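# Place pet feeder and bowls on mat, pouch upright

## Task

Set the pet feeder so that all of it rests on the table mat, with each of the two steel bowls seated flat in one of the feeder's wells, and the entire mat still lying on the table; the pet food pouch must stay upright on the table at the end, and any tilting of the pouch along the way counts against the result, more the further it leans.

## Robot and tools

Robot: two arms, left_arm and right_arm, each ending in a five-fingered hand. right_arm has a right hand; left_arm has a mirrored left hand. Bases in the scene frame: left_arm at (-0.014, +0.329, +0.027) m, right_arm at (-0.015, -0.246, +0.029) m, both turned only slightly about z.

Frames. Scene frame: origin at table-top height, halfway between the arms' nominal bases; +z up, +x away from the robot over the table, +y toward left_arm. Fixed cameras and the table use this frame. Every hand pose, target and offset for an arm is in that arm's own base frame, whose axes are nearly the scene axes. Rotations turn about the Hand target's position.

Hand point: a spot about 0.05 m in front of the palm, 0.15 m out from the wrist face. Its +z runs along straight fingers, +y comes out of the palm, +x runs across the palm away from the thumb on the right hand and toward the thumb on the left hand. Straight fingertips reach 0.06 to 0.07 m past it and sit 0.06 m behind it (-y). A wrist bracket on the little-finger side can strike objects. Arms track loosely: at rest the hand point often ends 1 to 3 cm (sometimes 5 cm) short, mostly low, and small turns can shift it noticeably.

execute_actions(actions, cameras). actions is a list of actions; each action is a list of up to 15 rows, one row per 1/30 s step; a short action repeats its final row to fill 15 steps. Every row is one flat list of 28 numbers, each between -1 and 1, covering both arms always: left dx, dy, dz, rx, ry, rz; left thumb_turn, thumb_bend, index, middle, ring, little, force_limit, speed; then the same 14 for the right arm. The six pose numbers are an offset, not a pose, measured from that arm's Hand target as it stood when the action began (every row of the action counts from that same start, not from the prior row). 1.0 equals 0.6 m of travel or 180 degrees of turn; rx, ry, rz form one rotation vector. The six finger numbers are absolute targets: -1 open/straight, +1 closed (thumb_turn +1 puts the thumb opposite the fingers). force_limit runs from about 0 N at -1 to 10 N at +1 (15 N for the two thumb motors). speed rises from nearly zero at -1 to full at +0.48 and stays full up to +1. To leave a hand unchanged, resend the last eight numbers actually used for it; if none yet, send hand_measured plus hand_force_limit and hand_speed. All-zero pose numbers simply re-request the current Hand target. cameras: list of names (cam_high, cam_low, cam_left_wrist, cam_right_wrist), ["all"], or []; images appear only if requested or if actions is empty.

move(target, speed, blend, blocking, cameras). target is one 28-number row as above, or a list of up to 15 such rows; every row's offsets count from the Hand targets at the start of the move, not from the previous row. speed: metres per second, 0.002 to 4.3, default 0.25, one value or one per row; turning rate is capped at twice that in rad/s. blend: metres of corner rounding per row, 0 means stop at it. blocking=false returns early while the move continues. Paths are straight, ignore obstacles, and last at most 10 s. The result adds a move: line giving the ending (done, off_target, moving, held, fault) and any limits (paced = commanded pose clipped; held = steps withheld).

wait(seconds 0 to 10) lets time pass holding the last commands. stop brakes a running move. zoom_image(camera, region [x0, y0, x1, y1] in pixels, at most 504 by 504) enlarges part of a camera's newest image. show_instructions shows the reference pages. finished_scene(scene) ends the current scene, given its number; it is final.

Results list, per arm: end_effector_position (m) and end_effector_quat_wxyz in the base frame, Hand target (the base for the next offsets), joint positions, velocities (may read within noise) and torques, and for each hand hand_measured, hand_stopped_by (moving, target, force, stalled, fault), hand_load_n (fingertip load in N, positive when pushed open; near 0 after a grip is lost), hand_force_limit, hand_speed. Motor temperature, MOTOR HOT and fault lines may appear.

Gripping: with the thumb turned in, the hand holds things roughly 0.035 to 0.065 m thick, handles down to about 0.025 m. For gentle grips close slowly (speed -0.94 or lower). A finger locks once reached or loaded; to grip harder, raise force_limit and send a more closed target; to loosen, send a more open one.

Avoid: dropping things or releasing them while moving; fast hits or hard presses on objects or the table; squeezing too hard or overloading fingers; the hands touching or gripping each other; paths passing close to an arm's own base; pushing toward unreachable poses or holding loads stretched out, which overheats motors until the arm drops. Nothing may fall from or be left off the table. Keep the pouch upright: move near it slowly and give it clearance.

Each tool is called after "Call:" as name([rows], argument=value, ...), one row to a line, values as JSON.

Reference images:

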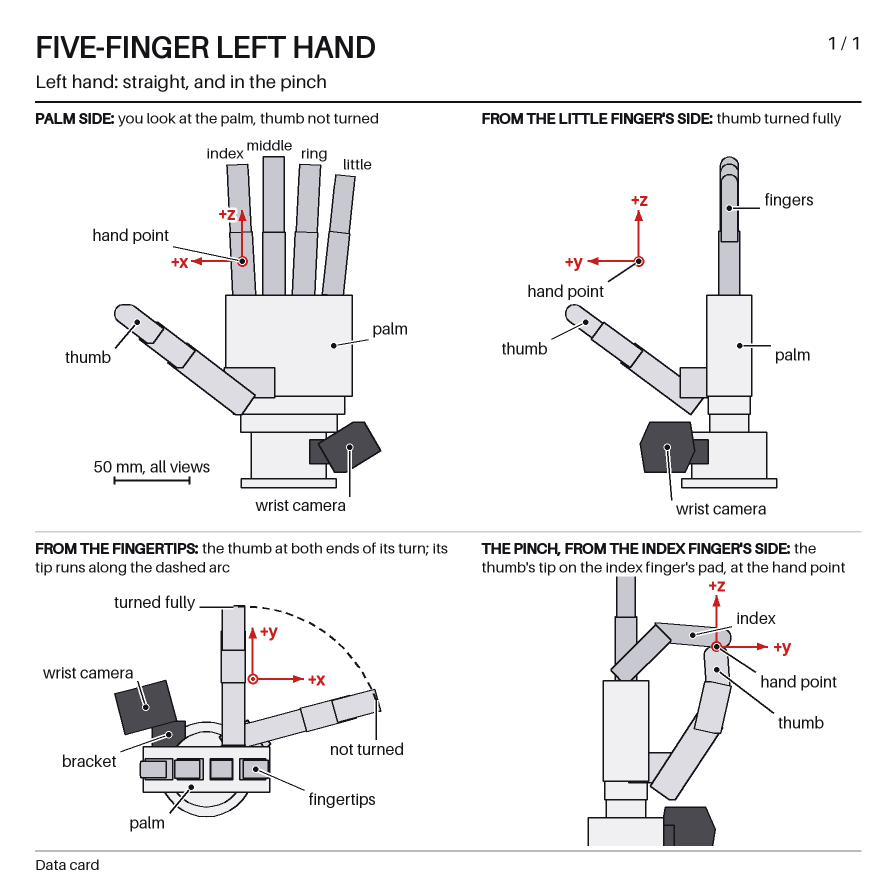

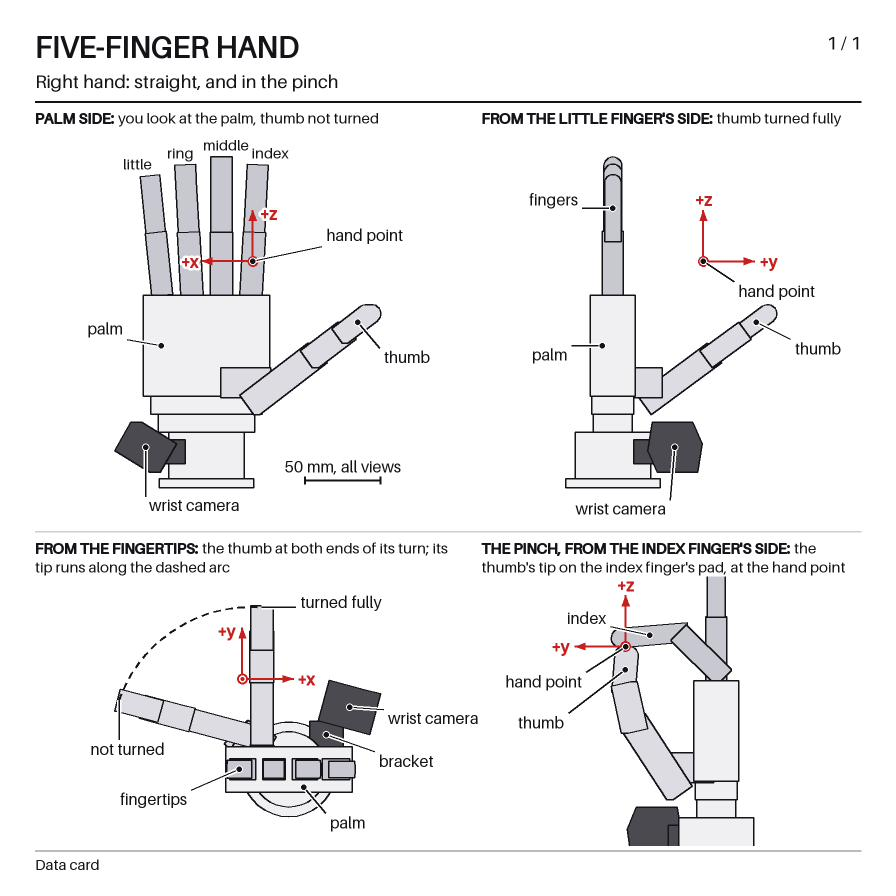

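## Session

Call:
execute_actions(actions=[])

Call:
zoom_image(camera="cam_high", region=[100, 100, 400, 400])

Call:
zoom_image(camera="cam_low", region=[50, 170, 450, 330])

Scene clock: 0.00 s.
left_arm: end_effector_position=(+0.7021, -0.4033, +0.1494) hand_measured=(-1.000, -1.000, -1.000, -1.000, -1.000, -1.000) hand_load_n=(+0.0, +0.0, +0.0, +0.0, +0.0, +0.0) hand_stopped_by=(target, target, target, target, target, target) hand_force_limit=0.00 hand_speed=-0.80 end_effector_quat_wxyz=(+0.383, +0.260, +0.599, -0.654) | right_arm: end_effector_position=(+0.3193, +0.1307, +0.3549) hand_measured=(-1.000, -1.000, -1.000, -1.000, -1.000, -1.000) hand_load_n=(+0.0, +0.0, +0.0, +0.0, +0.0, +0.0) hand_stopped_by=(target, target, target, target, target, target) hand_force_limit=0.00 hand_speed=-0.80 end_effector_quat_wxyz=(+0.086, -0.541, +0.797, -0.256)
Joint positions: left_arm=[-0.309 2.23 1.575 0.999 1.119 0.628] | right_arm=[0.491 1.158 1.484 -1.647 0.493 0.806]
Joint velocities: within noise
Joint torques (N m): no reading
Motor temperatures (°C): left_arm=[27 29 31 27 31 28] | right_arm=[28 28 32 24 28 25]
Heat: left arm: hottest elbow 31 °C; right arm: hottest elbow 32 °C.
Hand target: left_arm +0.7065, -0.4047, +0.1625; +0.392, +0.267, +0.591, -0.653 | right_arm +0.3227, +0.1324, +0.3665; +0.101, -0.536, +0.797, -0.258

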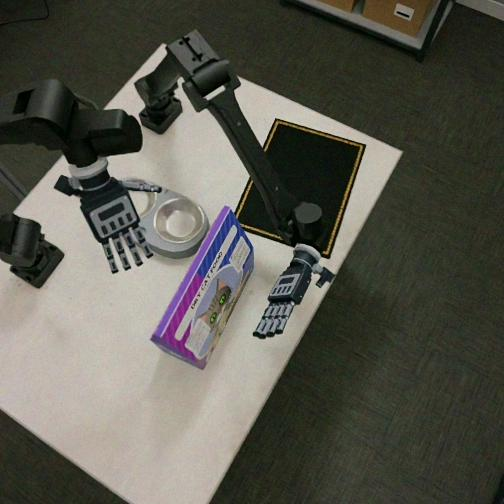

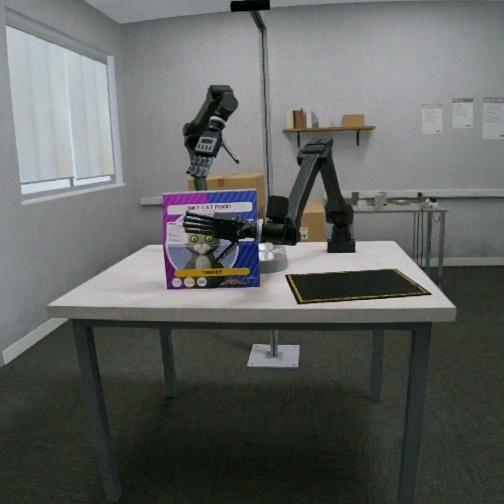

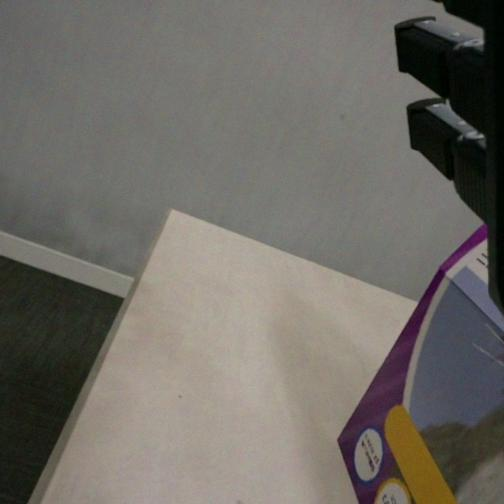

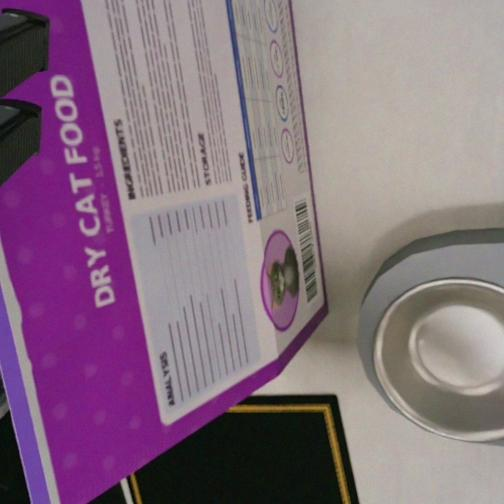

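Scaled by 1.680 from the camera's 504x504 image, which has a finer 720x720 frame.

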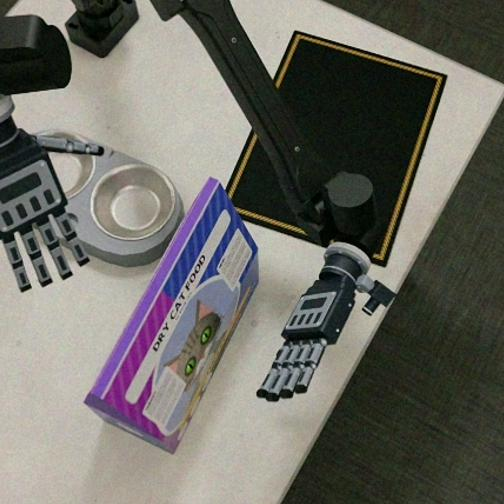

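Scaled by 1.260 from the camera's 504x504 image, which has a finer 720x720 frame.

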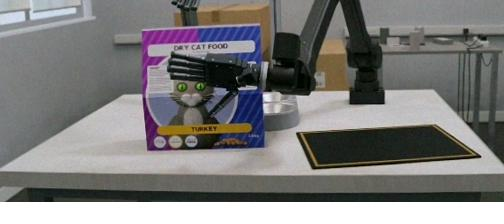

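Call:
move([
  [0,0.417,0.167,0,0,0,-1,-1,-1,-1,-1,-1,0,0,-0.005,-0.42,0.15,0.176,0.069,-0.366,-1,-1,-1,-1,-1,-1,0,0],
  [-0.4775,0.758,0.3625,0.337,-0.561,-0.508,-1,-1,-1,-1,-1,-1,0,0,-0.005,-0.42,0.15,0.176,0.069,-0.366,-1,-1,-1,-1,-1,-1,0,0],
], cameras=["all"], speed=0.3, blend=[0.05,0])

Call:
zoom_image(camera="cam_high", region=[100, 100, 400, 400])

Scene clock: 105.33 s.
left_arm: end_effector_position=(+0.4276, +0.0476, +0.3758) hand_measured=(-1.000, -1.000, -1.000, -1.000, -1.000, -1.000) hand_load_n=(+0.0, +0.0, +0.0, +0.0, +0.0, +0.0) hand_stopped_by=(target, target, target, target, target, target) hand_force_limit=0.00 hand_speed=0.00 end_effector_quat_wxyz=(+0.699, +0.647, +0.274, +0.133) | right_arm: end_effector_position=(+0.3166, -0.1142, +0.4381) hand_measured=(-1.000, -1.000, -1.000, -1.000, -1.000, -1.000) hand_load_n=(+0.0, +0.0, +0.0, +0.0, +0.0, +0.0) hand_stopped_by=(target, target, target, target, target, target) hand_force_limit=0.00 hand_speed=0.00 end_effector_quat_wxyz=(+0.180, -0.008, +0.981, -0.079)
Joint positions: left_arm=[0.577 1.334 0.626 1.544 1.553 2.092] | right_arm=[-0.586 1.077 1.593 -1.697 -0.069 0.982]
Joint torques (N m): left_arm=[0.38 -9.64 4.85 1.18 -0.53 0.1] | right_arm=[-1.26 -2.37 10.26 0.42 -0.16 0.11]
Motor temperatures (°C): left_arm=[27 37 37 27 30 28] | right_arm=[28 28 42 24 27 25]
Heat: left arm: hottest shoulder 37 °C; right arm: hottest elbow 42 °C.
Hand target: left_arm +0.4199, +0.0501, +0.3800; +0.455, +0.868, +0.179, +0.086 | right_arm +0.3197, -0.1194, +0.4565; +0.000, -0.001, +1.000, -0.001
Off the commanded pose: left_arm 0.009 m, 99 deg; orientation clipped | right_arm 0.019 m, 23 deg.
joint sent to its limit (left arm) — joint 4 (wrist pitch), upper limit; joint 5 (wrist yaw), upper limit; joint 6 (wrist roll), upper limit. The joint targets are off in orientation, not in position.
joint sent to its limit (right arm) — joint 4 (wrist pitch), lower limit. The joint targets are off in orientation, not in position.
move: off_target (left_arm, right_arm); limits=paced

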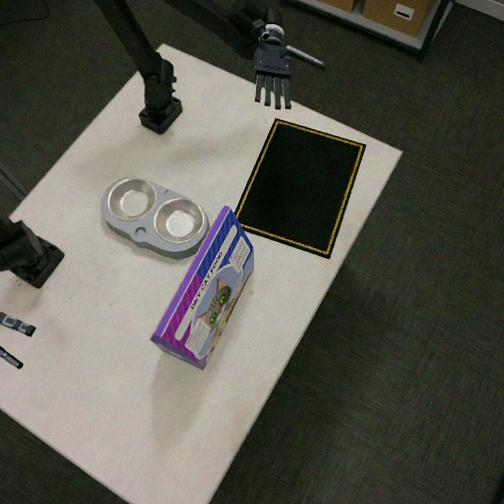

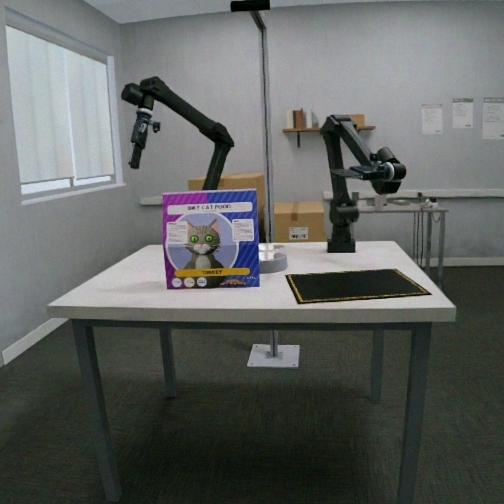

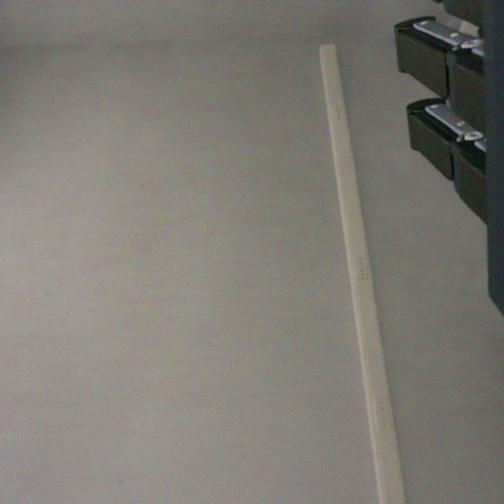

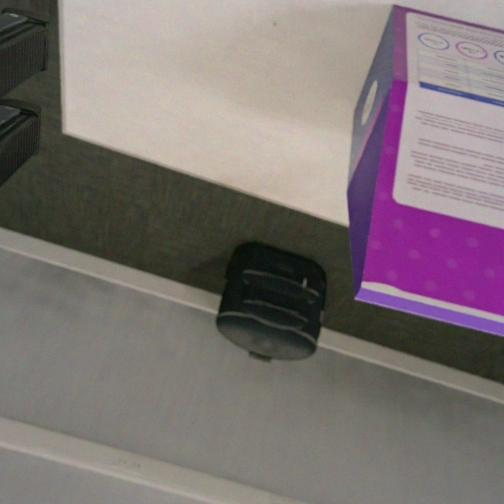

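Scaled by 1.680 from the camera's 504x504 image, which has a finer 720x720 frame.

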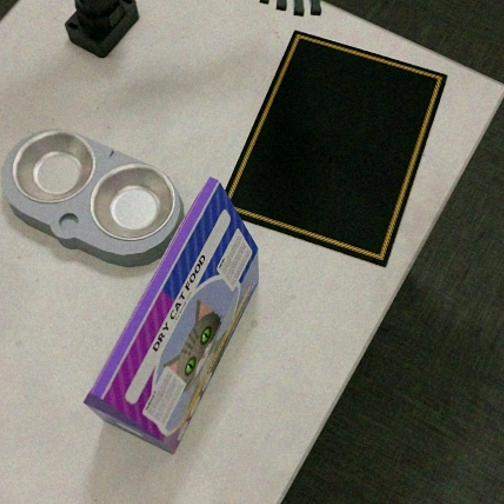

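Call:
move([
  [0,0,0,-0.447,0.298,0.142,-1,-1,-1,-1,-1,-1,0,0,0,0,0,0,0,0,1,-1,-1,-1,-1,-1,0,0.3],
  [0,0,0,0.722,-0.481,-0.230,-1,-1,-1,-1,-1,-1,0,0,0,0,0,0,0,0,1,-1,-1,-1,-1,-1,0,0.3],
  [0,0,0,0.303,0.057,-0.119,-1,-1,-1,-1,-1,-1,0,0,0,0,0,0,0,0,1,-1,-1,-1,-1,-1,0,0.3],
], cameras=["cam_low","cam_left_wrist"], speed=0.5)

Call:
zoom_image(camera="cam_low", region=[150, 170, 310, 310])

Scene clock: 246.37 s.
left_arm: end_effector_position=(+0.4171, +0.0435, +0.3634) hand_measured=(-1.000, -1.000, -1.000, -1.000, -1.000, -1.000) hand_load_n=(+0.0, +0.0, +0.0, +0.0, +0.0, +0.0) hand_stopped_by=(target, target, target, target, target, target) hand_force_limit=0.00 hand_speed=0.00 end_effector_quat_wxyz=(-0.011, +0.996, -0.013, +0.083) | right_arm: end_effector_position=(+0.3167, -0.1143, +0.4382) hand_measured=(+1.000, -1.000, -1.000, -1.000, -1.000, -1.000) hand_load_n=(+0.0, +0.0, +0.0, +0.0, +0.0, -0.5) hand_stopped_by=(target, target, target, target, target, target) hand_force_limit=0.00 hand_speed=0.30 end_effector_quat_wxyz=(+0.180, -0.007, +0.981, -0.078)
Joint positions: left_arm=[0.277 1.316 1.608 -1.697 0.027 -1.269] | right_arm=[-0.586 1.077 1.593 -1.697 -0.07 0.983]
Joint torques (N m): left_arm=[0.26 -10.34 10.02 0.42 0.17 -0.2] | right_arm=[-1.26 -2.37 10.26 0.39 -0.15 0.09]
Motor temperatures (°C): left_arm=[27 30 36 27 29 28] | right_arm=[27 27 50 24 26 26]
Heat: left arm: hottest elbow 36 °C; right arm: hottest elbow 50 °C.
Hand target: left_arm +0.4199, +0.0501, +0.3800; +0.000, +1.000, +0.000, +0.001 | right_arm +0.3197, -0.1195, +0.4565; +0.000, -0.001, +1.000, -0.001
Off the commanded pose: left_arm 0.018 m, 10 deg | right_arm 0.019 m, 23 deg.
joint sent to its limit (left arm) — joint 4 (wrist pitch), lower limit. The joint targets are off in orientation, not in position.
joint sent to its limit (right arm) — joint 4 (wrist pitch), lower limit. The joint targets are off in orientation, not in position.
move: off_target (left_arm, right_arm)
Images, in order (width x height): cam_low 504x504, cam_left_wrist 504x504.

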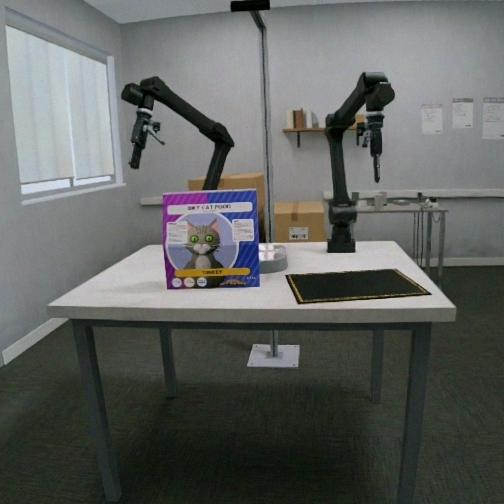

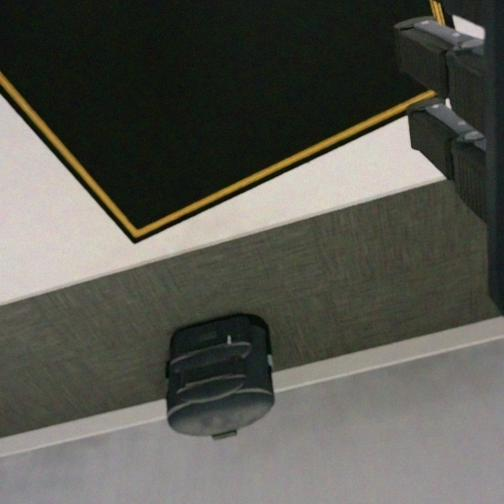

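Scaled by 3.150 from the camera's 504x504 image, which has a finer 720x720 frame.

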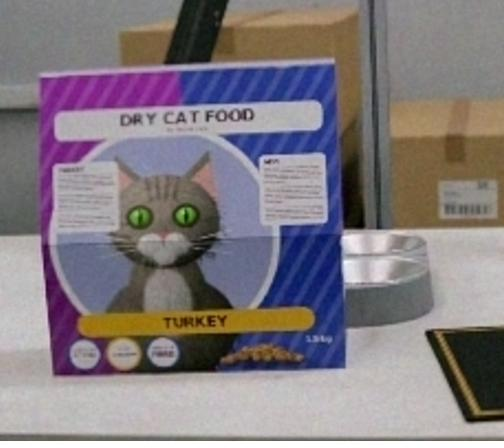

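Call:
move([
  [-0.514,-0.642,-0.3,0,0,-0.211,-1,-1,-1,-1,1,1,0,0.3,-0.091,0.181,-0.344,0.0276,0.0033,0.0749,1,-1,-1,-1,-1,-1,0,0.3],
  [-0.514,-0.642,-0.43,0,0,-0.211,-1,-1,-1,-1,1,1,0,0.3,-0.091,0.181,-0.344,0.0276,0.0033,0.0749,1,-1,-1,-1,-1,-1,0,0.3],
], cameras=["all"], speed=0.3, blend=[0.02,0])

Call:
zoom_image(camera="cam_high", region=[60, 130, 260, 330])

Scene clock: 477.93 s.
left_arm: end_effector_position=(+0.1148, -0.3321, +0.1279) hand_measured=(-1.000, -1.000, -1.000, -1.000, +1.000, +1.000) hand_load_n=(+0.0, +0.0, +0.0, +0.0, +0.0, +0.0) hand_stopped_by=(target, target, target, target, target, target) hand_force_limit=0.00 hand_speed=0.30 end_effector_quat_wxyz=(+0.003, +0.946, -0.325, +0.001) | right_arm: end_effector_position=(+0.2623, -0.0128, +0.2499) hand_measured=(+1.000, -1.000, -1.000, -1.000, -1.000, -1.000) hand_load_n=(+0.0, +0.0, +0.5, +0.0, +0.0, +0.0) hand_stopped_by=(target, target, target, target, target, target) hand_force_limit=0.00 hand_speed=0.30 end_effector_quat_wxyz=(-0.010, -0.113, +0.993, +0.044)
Joint positions: left_arm=[-1.12 1.143 0.858 -1.279 0.002 -2.029] | right_arm=[-0.359 1.048 1.099 -1.68 -0.07 0.983]
Joint torques (N m): left_arm=[-2.32 -5.66 6.27 0.94 -0.1 -0.17] | right_arm=[0.32 -2.9 7.09 0.25 -0.15 -0.03]
Motor temperatures (°C): left_arm=[27 30 45 27 27 28] | right_arm=[27 27 52 24 25 26]
Heat: left arm: hottest elbow 45 °C; right arm: hottest elbow 52 °C.
Hand target: left_arm +0.1115, -0.3349, +0.1219; +0.000, +0.946, -0.326, +0.001 | right_arm +0.2652, -0.0109, +0.2501; -0.005, -0.118, +0.992, +0.043
Off the commanded pose: left_arm 0.007 m, 0 deg | right_arm 0.003 m, 1 deg.
move: done

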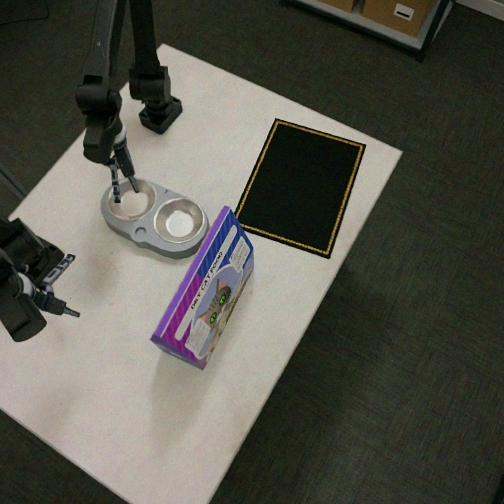

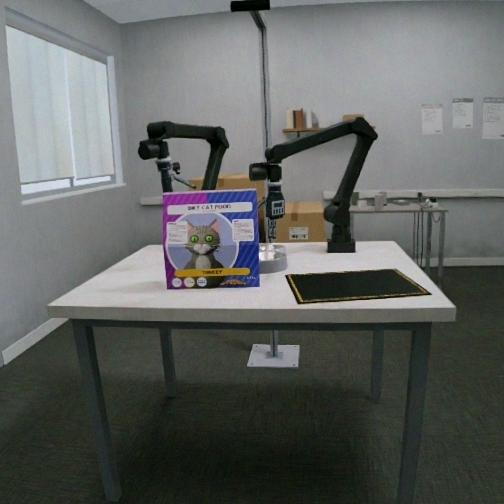

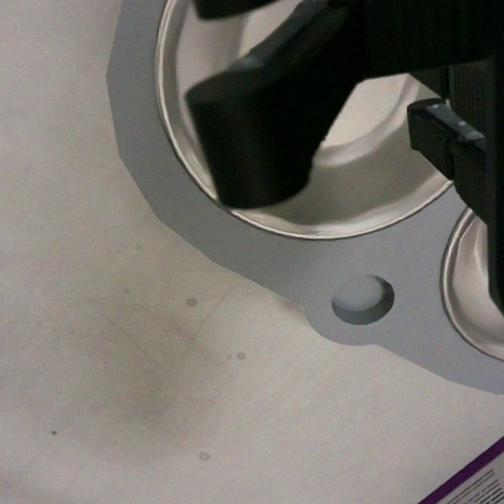

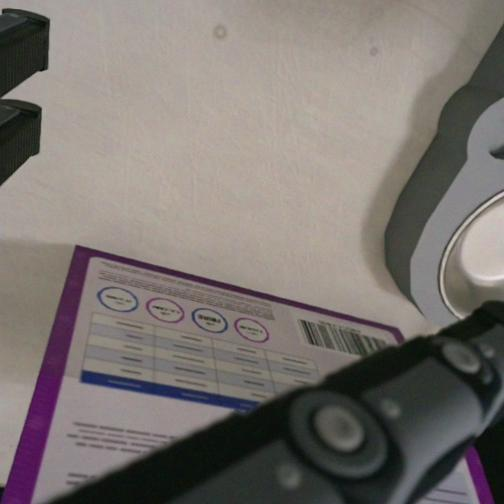

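Scaled by 2.520 from the camera's 504x504 image, which has a finer 720x720 frame.

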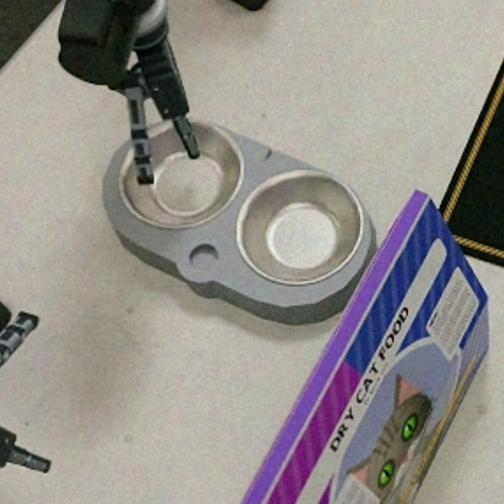

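Call:
move([
  [-0.029,-0.028,0,0,0,-0.028,-1,-1,-1,-1,1,1,0,0.3,0,0,0,0,0,0,1,-1,-1,-1,-1,-1,0,0.3],
  [-0.029,-0.028,-0.06,0,0,-0.028,-1,-1,-1,-1,1,1,0,0.3,0,0,0,0,0,0,1,-1,-1,-1,-1,-1,0,0.3],
], cameras=["all"], speed=0.15)

Call:
zoom_image(camera="cam_high", region=[60, 130, 260, 330])

Scene clock: 541.97 s.
left_arm: end_effector_position=(+0.0994, -0.3502, +0.0918) hand_measured=(-1.000, -1.000, -1.000, -1.000, +1.000, +1.000) hand_load_n=(+0.0, +0.0, +0.0, +0.0, +0.0, +0.0) hand_stopped_by=(target, target, target, target, target, target) hand_force_limit=0.00 hand_speed=0.30 end_effector_quat_wxyz=(+0.003, +0.935, -0.354, +0.001) | right_arm: end_effector_position=(+0.2623, -0.0128, +0.2499) hand_measured=(+1.000, -1.000, -1.000, -1.000, -1.000, -1.000) hand_load_n=(+0.0, +0.0, +0.0, +0.0, +0.0, +0.0) hand_stopped_by=(target, target, target, target, target, target) hand_force_limit=0.00 hand_speed=0.30 end_effector_quat_wxyz=(-0.010, -0.113, +0.993, +0.044)
Joint positions: left_arm=[-1.181 1.218 0.815 -1.162 0.002 -2.028] | right_arm=[-0.359 1.048 1.099 -1.68 -0.07 0.983]
Joint torques (N m): left_arm=[-2.26 -6.59 6.01 0.9 -0.1 0.11] | right_arm=[0.26 -2.9 7.09 0.25 -0.15 -0.04]
Motor temperatures (°C): left_arm=[27 30 39 27 27 28] | right_arm=[27 27 46 24 25 25]
Heat: left arm: hottest elbow 39 °C; right arm: hottest elbow 46 °C.
Hand target: left_arm +0.0941, -0.3518, +0.0860; +0.000, +0.930, -0.367, +0.001 | right_arm +0.2652, -0.0109, +0.2501; -0.005, -0.118, +0.992, +0.043
Off the commanded pose: left_arm 0.008 m, 2 deg | right_arm 0.003 m, 1 deg.
move: done

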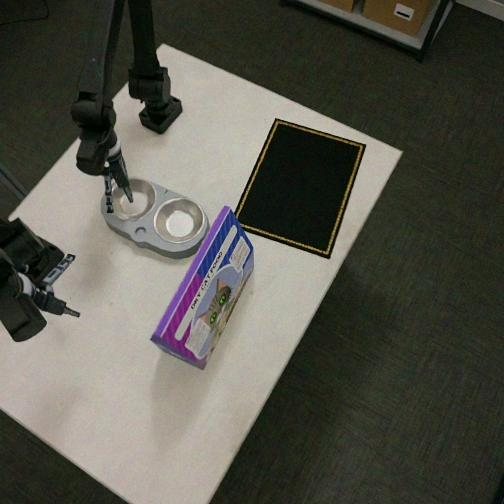

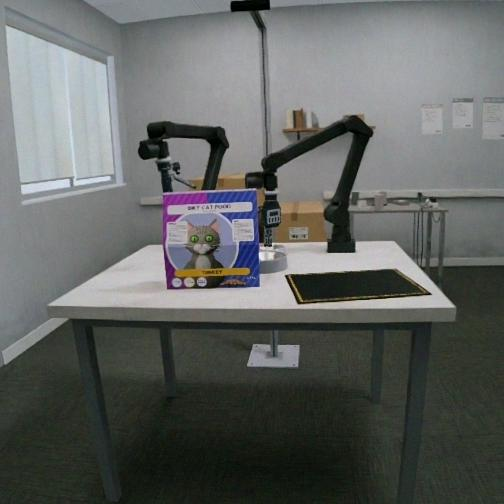

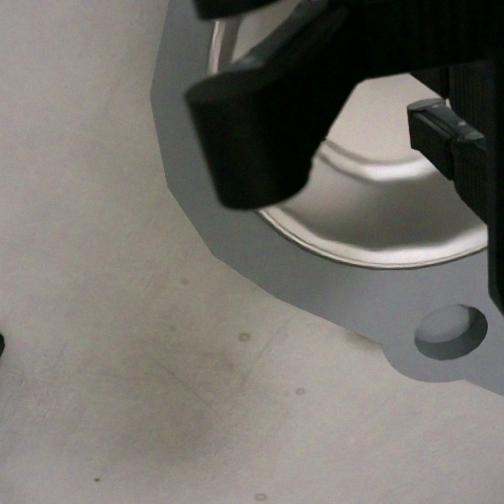

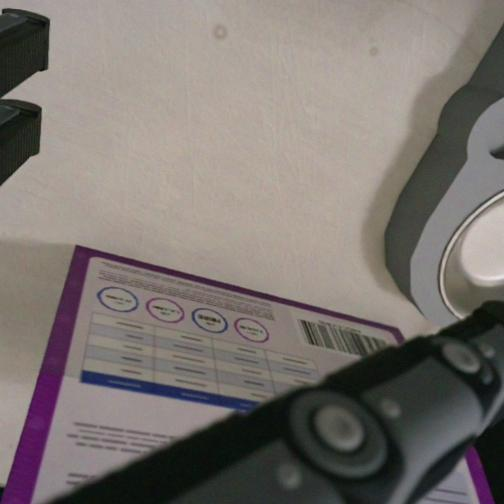

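Scaled by 2.520 from the camera's 504x504 image, which has a finer 720x720 frame.

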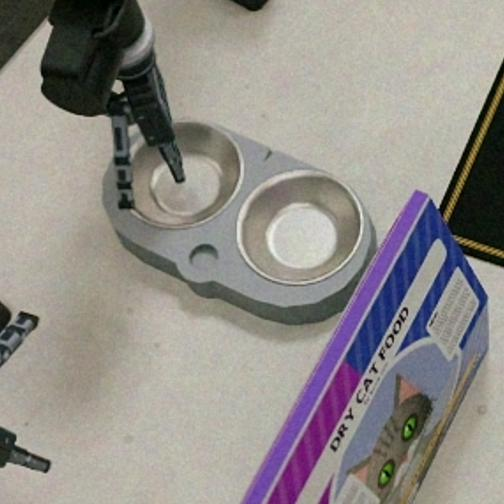

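Call:
move([
  [0,0,-0.05,0,0,0,-1,-1,-1,-1,1,1,0,0.3,0,0,0,0,0,0,1,-1,-1,-1,-1,-1,0,0.3],
  [0.007,0.117,-0.05,0,0,0,-1,-1,-1,-1,1,1,0,0.3,0,0,0,0,0,0,1,-1,-1,-1,-1,-1,0,0.3],
], cameras=["cam_high","cam_left_wrist"], speed=0.1)

Call:
zoom_image(camera="cam_high", region=[60, 130, 260, 330])

Scene clock: 564.07 s.
left_arm: end_effector_position=(+0.1000, -0.2976, +0.0652) hand_measured=(-1.000, -1.000, -1.000, -1.000, +1.000, +1.000) hand_load_n=(+0.0, +0.0, +0.0, -1.5, +0.0, +0.0) hand_stopped_by=(target, target, target, target, target, target) hand_force_limit=0.00 hand_speed=0.30 end_effector_quat_wxyz=(+0.014, +0.929, -0.369, +0.015) | right_arm: end_effector_position=(+0.2623, -0.0128, +0.2499) hand_measured=(+1.000, -1.000, -1.000, -1.000, -1.000, -1.000) hand_load_n=(+0.0, +0.0, +0.0, +0.0, +0.0, +0.0) hand_stopped_by=(target, target, target, target, target, target) hand_force_limit=0.00 hand_speed=0.30 end_effector_quat_wxyz=(-0.010, -0.113, +0.993, +0.044)
Joint positions: left_arm=[-1.096 1.089 0.638 -1.079 0.001 -1.911] | right_arm=[-0.359 1.048 1.099 -1.68 -0.07 0.983]
Joint torques (N m): left_arm=[0.67 -5.42 4.62 -0.13 -0.05 0.1] | right_arm=[0.26 -2.9 7.09 0.25 -0.15 -0.03]
Heat: left arm: hottest elbow 38 °C; right arm: hottest elbow 45 °C.
Hand target: left_arm +0.0982, -0.2815, +0.0559; +0.000, +0.930, -0.367, +0.001 | right_arm +0.2652, -0.0109, +0.2501; -0.005, -0.118, +0.992, +0.043
Off the commanded pose: left_arm 0.019 m, 2 deg | right_arm 0.003 m, 1 deg.
move: off_target (left_arm)
Images, in order (width x height): cam_high 504x504, cam_left_wrist 504x504.

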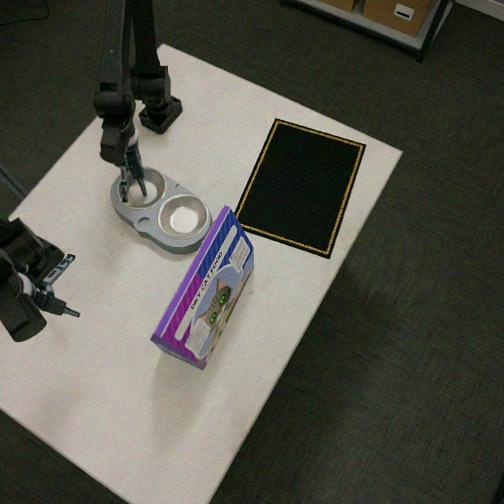

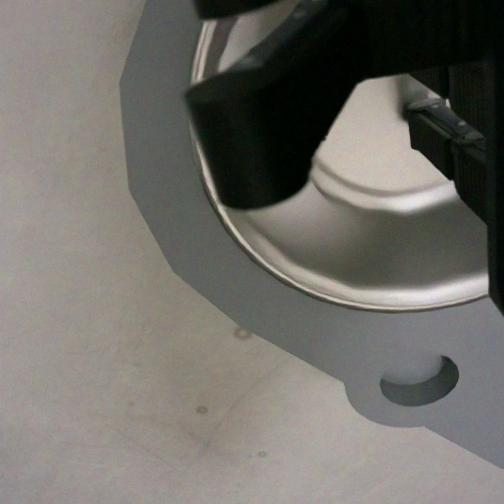

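Scaled by 2.520 from the camera's 504x504 image, which has a finer 720x720 frame.

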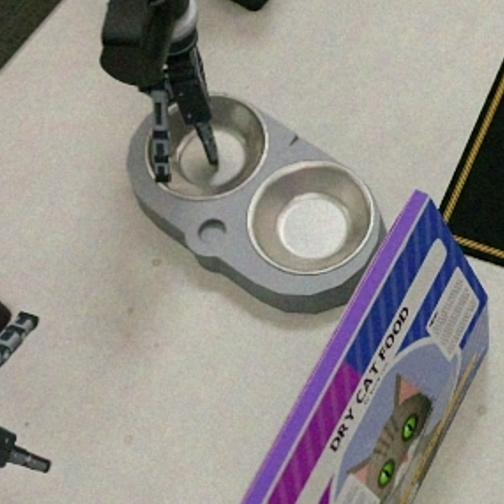

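Call:
move([
  [0.005,0.092,0,0,0,0,-1,-1,-1,-1,1,1,0,0.3,0,0,0,0,0,0,1,-1,-1,-1,-1,-1,0,0.3],
  [0.069,0.185,0,0,0,0,-1,-1,-1,-1,1,1,0,0.3,0,0,0,0,0,0,1,-1,-1,-1,-1,-1,0,0.3],
], cameras=["cam_high","cam_low","cam_left_wrist"], speed=0.1, blend=[0.02,0])

Call:
zoom_image(camera="cam_high", region=[60, 110, 260, 310])

Scene clock: 582.33 s.
left_arm: end_effector_position=(+0.1461, -0.1820, +0.0646) hand_measured=(-1.000, -1.000, -1.000, -1.000, +1.000, +1.000) hand_load_n=(+0.0, +0.0, -0.5, -1.5, +0.0, +0.5) hand_stopped_by=(target, target, target, target, target, target) hand_force_limit=0.00 hand_speed=0.30 end_effector_quat_wxyz=(+0.007, +0.929, -0.370, +0.017) | right_arm: end_effector_position=(+0.2623, -0.0128, +0.2499) hand_measured=(+1.000, -1.000, -1.000, -1.000, -1.000, -1.000) hand_load_n=(+0.0, +0.0, +0.0, +0.0, +0.0, +0.0) hand_stopped_by=(target, target, target, target, target, target) hand_force_limit=0.00 hand_speed=0.30 end_effector_quat_wxyz=(-0.010, -0.113, +0.993, +0.044)
Joint positions: left_arm=[-0.609 0.889 0.525 -1.171 0.006 -1.423] | right_arm=[-0.359 1.048 1.099 -1.68 -0.07 0.983]
Joint torques (N m): left_arm=[0.73 -2.14 5 0.06 -0.19 0.11] | right_arm=[0.26 -2.9 7.1 0.27 -0.15 -0.04]
Heat: left arm: hottest elbow 38 °C; right arm: hottest elbow 45 °C.
Hand target: left_arm +0.1397, -0.1705, +0.0559; +0.000, +0.930, -0.367, +0.001 | right_arm +0.2652, -0.0109, +0.2501; -0.005, -0.118, +0.992, +0.043
Off the commanded pose: left_arm 0.016 m, 2 deg | right_arm 0.003 m, 1 deg.
move: off_target (left_arm)
Images, in order (width x height): cam_high 504x504, cam_low 504x504, cam_left_wrist 504x504.

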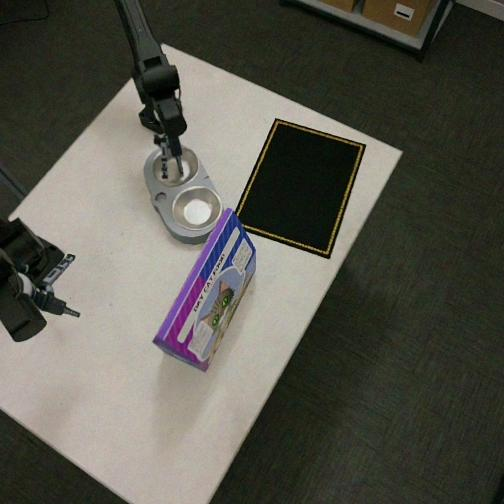

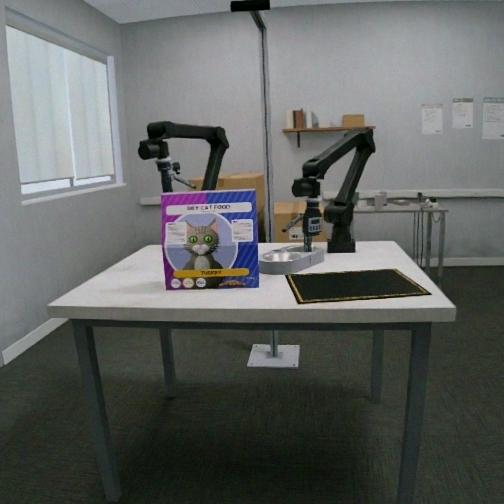

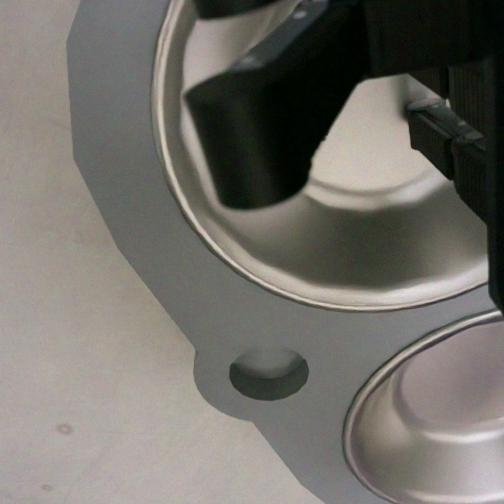

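Scaled by 2.520 from the camera's 504x504 image, which has a finer 720x720 frame.

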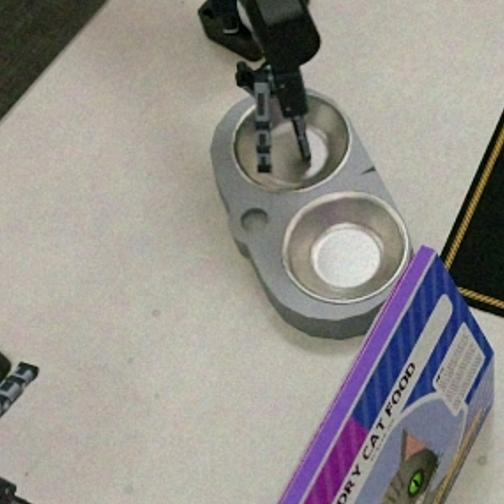

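Call:
move([
  [0.052,0.073,0,0,0,0,-1,-1,-1,-1,1,1,0,0.3,0,0,0,0,0,0,1,-1,-1,-1,-1,-1,0,0.3],
  [0.115,0.107,0,0,0,0,-1,-1,-1,-1,1,1,0,0.3,0,0,0,0,0,0,1,-1,-1,-1,-1,-1,0,0.3],
  [0.168,0.123,0,0,0,0,-1,-1,-1,-1,1,1,0,0.3,0,0,0,0,0,0,1,-1,-1,-1,-1,-1,0,0.3],
], cameras=["cam_high","cam_low"], speed=0.1, blend=[0.01,0.01,0])

Call:
zoom_image(camera="cam_high", region=[100, 90, 300, 290])

Scene clock: 642.43 s.
left_arm: end_effector_position=(+0.2250, -0.1014, +0.0635) hand_measured=(-1.000, -1.000, -1.000, -1.000, +1.000, +1.000) hand_load_n=(+0.0, +0.0, +0.0, -3.5, +0.0, +0.0) hand_stopped_by=(target, target, target, target, target, target) hand_force_limit=0.00 hand_speed=0.30 end_effector_quat_wxyz=(+0.006, +0.929, -0.371, -0.003) | right_arm: end_effector_position=(+0.2623, -0.0128, +0.2499) hand_measured=(+1.000, -1.000, -1.000, -1.000, -1.000, -1.000) hand_load_n=(+0.0, +0.0, +0.0, +0.0, +0.0, +0.0) hand_stopped_by=(target, target, target, target, target, target) hand_force_limit=0.00 hand_speed=0.30 end_effector_quat_wxyz=(-0.010, -0.113, +0.993, +0.044)
Joint positions: left_arm=[-0.14 1.086 0.636 -1.13 0.009 -0.951] | right_arm=[-0.359 1.048 1.099 -1.68 -0.07 0.983]
Joint torques (N m): left_arm=[0.67 -1.08 7.21 1.96 -0.32 0.11] | right_arm=[0.26 -2.9 7.09 0.25 -0.15 -0.04]
Heat: left arm: hottest elbow 37 °C; right arm: hottest elbow 44 °C.
Hand target: left_arm +0.2405, -0.0968, +0.0559; +0.000, +0.930, -0.367, +0.001 | right_arm +0.2652, -0.0109, +0.2501; -0.005, -0.118, +0.992, +0.043
Off the commanded pose: left_arm 0.018 m, 1 deg | right_arm 0.003 m, 1 deg.
move: off_target (left_arm)
Images, in order (width x height): cam_high 504x504, cam_low 504x504.

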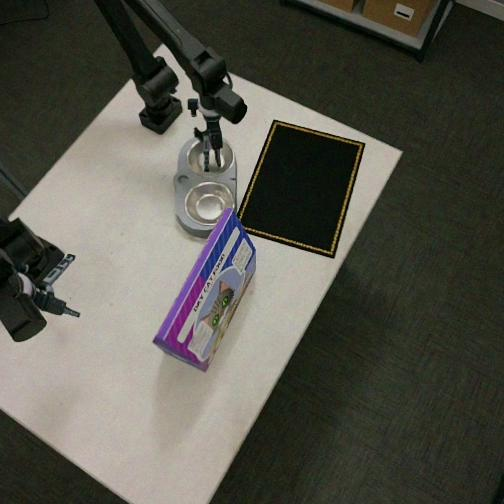

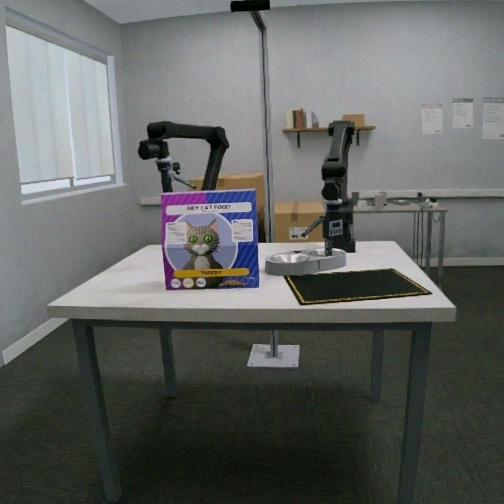

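Scaled by 2.520 from the camera's 504x504 image, which has a finer 720x720 frame.

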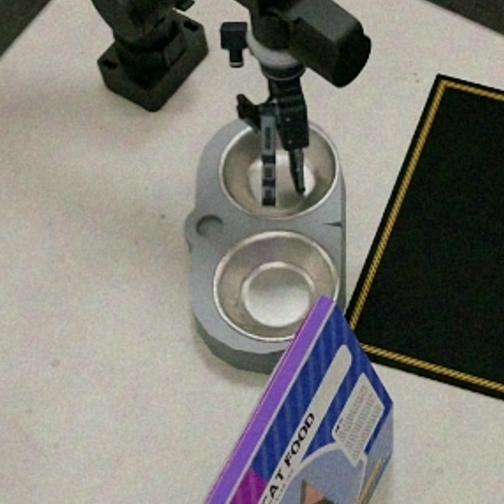

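Call:
move([
  [0,0,0.157,0,0,0,-1,-1,-1,-1,1,1,0,0.3,0,0,0,0,0,0,1,-1,-1,-1,-1,-1,0,0.3],
  [0.294,-0.0717,0.24,-0.0196,-0.0659,-0.7094,-1,-1,-1,-1,-1,-1,0,0.3,0,0,0,0,0,0,1,-1,-1,-1,-1,-1,0,0.3],
], cameras=["all"], speed=0.3)

Call:
zoom_image(camera="cam_high", region=[140, 90, 340, 290])

Call:
zoom_image(camera="cam_low", region=[230, 200, 390, 310])

Scene clock: 734.50 s.
left_arm: end_effector_position=(+0.4030, -0.1288, +0.1885) hand_measured=(-1.000, -1.000, -1.000, -1.000, -1.000, -1.000) hand_load_n=(+0.0, +0.0, +0.0, +0.0, +0.0, +0.0) hand_stopped_by=(target, target, target, target, target, target) hand_force_limit=0.00 hand_speed=0.30 end_effector_quat_wxyz=(-0.003, -0.092, +0.993, -0.080) | right_arm: end_effector_position=(+0.2623, -0.0128, +0.2499) hand_measured=(+1.000, -1.000, -1.000, -1.000, -1.000, -1.000) hand_load_n=(+0.0, +0.0, +0.0, +0.0, +0.0, +0.0) hand_stopped_by=(target, target, target, target, target, target) hand_force_limit=0.00 hand_speed=0.30 end_effector_quat_wxyz=(-0.010, -0.113, +0.993, +0.044)
Joint positions: left_arm=[-0.327 1.556 1.432 -1.387 0.149 1.055] | right_arm=[-0.359 1.048 1.099 -1.68 -0.07 0.983]
Joint torques (N m): left_arm=[-2.2 -13.04 11.48 0.2 0.21 0.11] | right_arm=[0.32 -2.9 7.1 0.27 -0.15 -0.04]
Heat: left arm: hottest elbow 39 °C; right arm: hottest elbow 44 °C.
Hand target: left_arm +0.4168, -0.1398, +0.1998; +0.007, -0.077, +0.993, -0.087 | right_arm +0.2652, -0.0109, +0.2501; -0.005, -0.118, +0.992, +0.043
Off the commanded pose: left_arm 0.021 m, 2 deg | right_arm 0.003 m, 1 deg.
move: off_target (left_arm); target 2's new numbers were sent with left_arm's hand 0.021 m and 2 deg from that target

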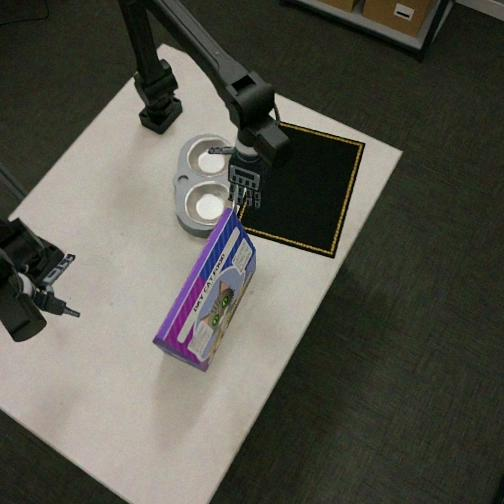

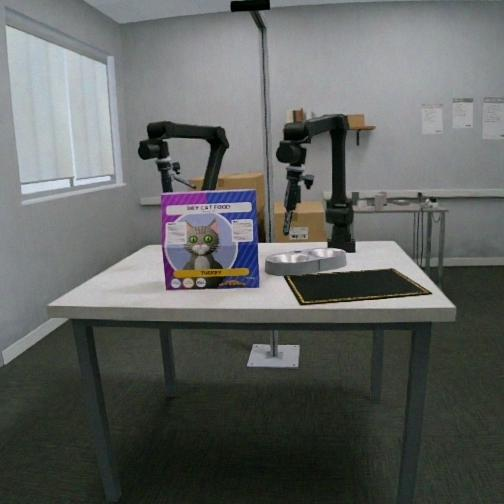

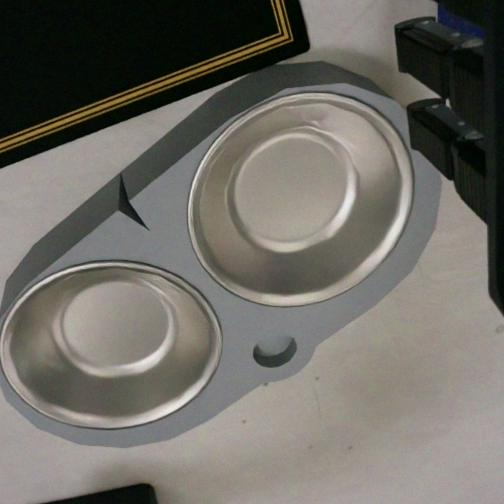

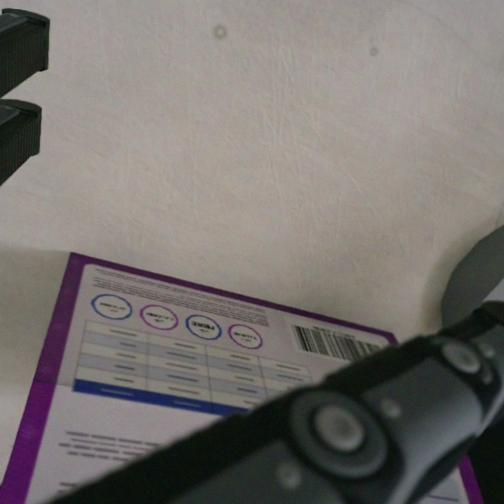

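Scaled by 2.520 from the camera's 504x504 image, which has a finer 720x720 frame.

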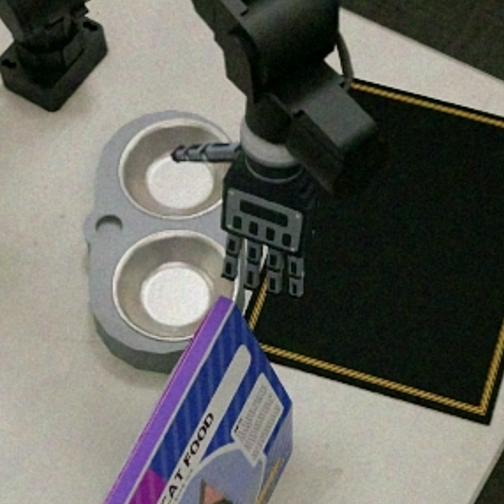

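Scaled by 3.150 from the camera's 504x504 image, which has a finer 720x720 frame.

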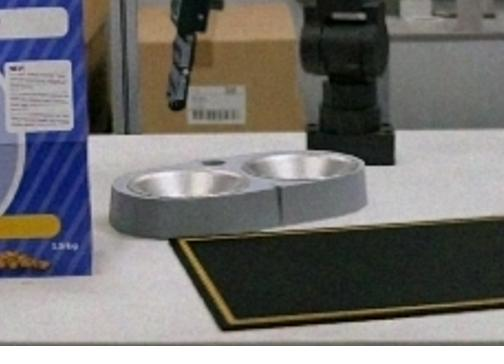

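Call:
move([
  [0,0,-0.2447,0,0,0,-1,-1,-1,-1,-1,-1,0,0.3,0,0,0,0,0,0,1,-1,-1,-1,-1,-1,0,0.3],
  [0.0205,-0.132,-0.2447,0,0,0,-1,-1,-1,-1,-1,-1,0,0.3,0,0,0,0,0,0,1,-1,-1,-1,-1,-1,0,0.3],
], cameras=["cam_high","cam_low","cam_right_wrist"], speed=[0.2,0.06])

Call:
zoom_image(camera="cam_low", region=[150, 170, 310, 310])

Scene clock: 758.90 s.
left_arm: end_effector_position=(+0.4139, -0.2044, +0.0468) hand_measured=(-1.000, -1.000, -1.000, -1.000, -1.000, -1.000) hand_load_n=(+0.0, +0.0, +0.5, +0.0, +0.0, +0.0) hand_stopped_by=(target, target, target, target, target, target) hand_force_limit=0.00 hand_speed=0.30 end_effector_quat_wxyz=(-0.005, -0.077, +0.994, -0.081) | right_arm: end_effector_position=(+0.2623, -0.0128, +0.2499) hand_measured=(+1.000, -1.000, -1.000, -1.000, -1.000, -1.000) hand_load_n=(+0.0, -0.5, +0.0, +0.0, +0.0, +0.0) hand_stopped_by=(target, target, target, target, target, target) hand_force_limit=0.00 hand_speed=0.30 end_effector_quat_wxyz=(-0.010, -0.113, +0.993, +0.044)
Joint positions: left_arm=[-0.463 1.757 1.299 -1.037 0.145 0.947] | right_arm=[-0.359 1.048 1.099 -1.68 -0.07 0.983]
Joint torques (N m): left_arm=[-2.14 -15.44 10.35 0.55 -0.07 -0.16] | right_arm=[0.26 -2.9 7.09 0.25 -0.15 -0.03]
Heat: left arm: hottest elbow 42 °C; right arm: hottest elbow 43 °C.
Hand target: left_arm +0.4292, -0.2190, +0.0532; +0.007, -0.077, +0.993, -0.087 | right_arm +0.2652, -0.0109, +0.2501; -0.005, -0.118, +0.992, +0.043
Off the commanded pose: left_arm 0.022 m, 1 deg | right_arm 0.003 m, 1 deg.
move: off_target (left_arm)
Images, in order (width x height): cam_high 504x504, cam_low 504x504, cam_right_wrist 504x504.

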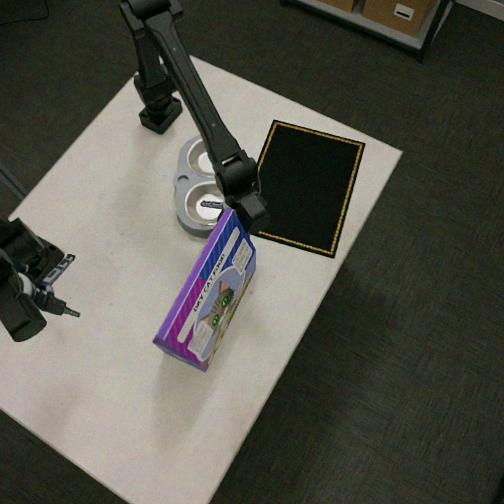

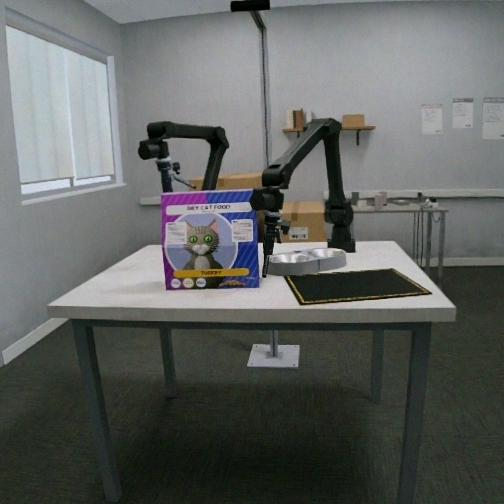

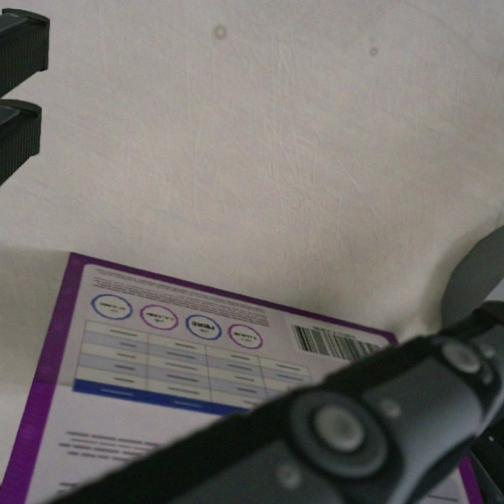

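Scaled by 3.150 from the camera's 504x504 image, which has a finer 720x720 frame.

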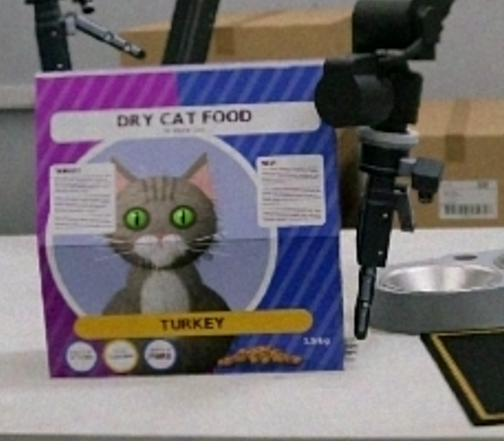

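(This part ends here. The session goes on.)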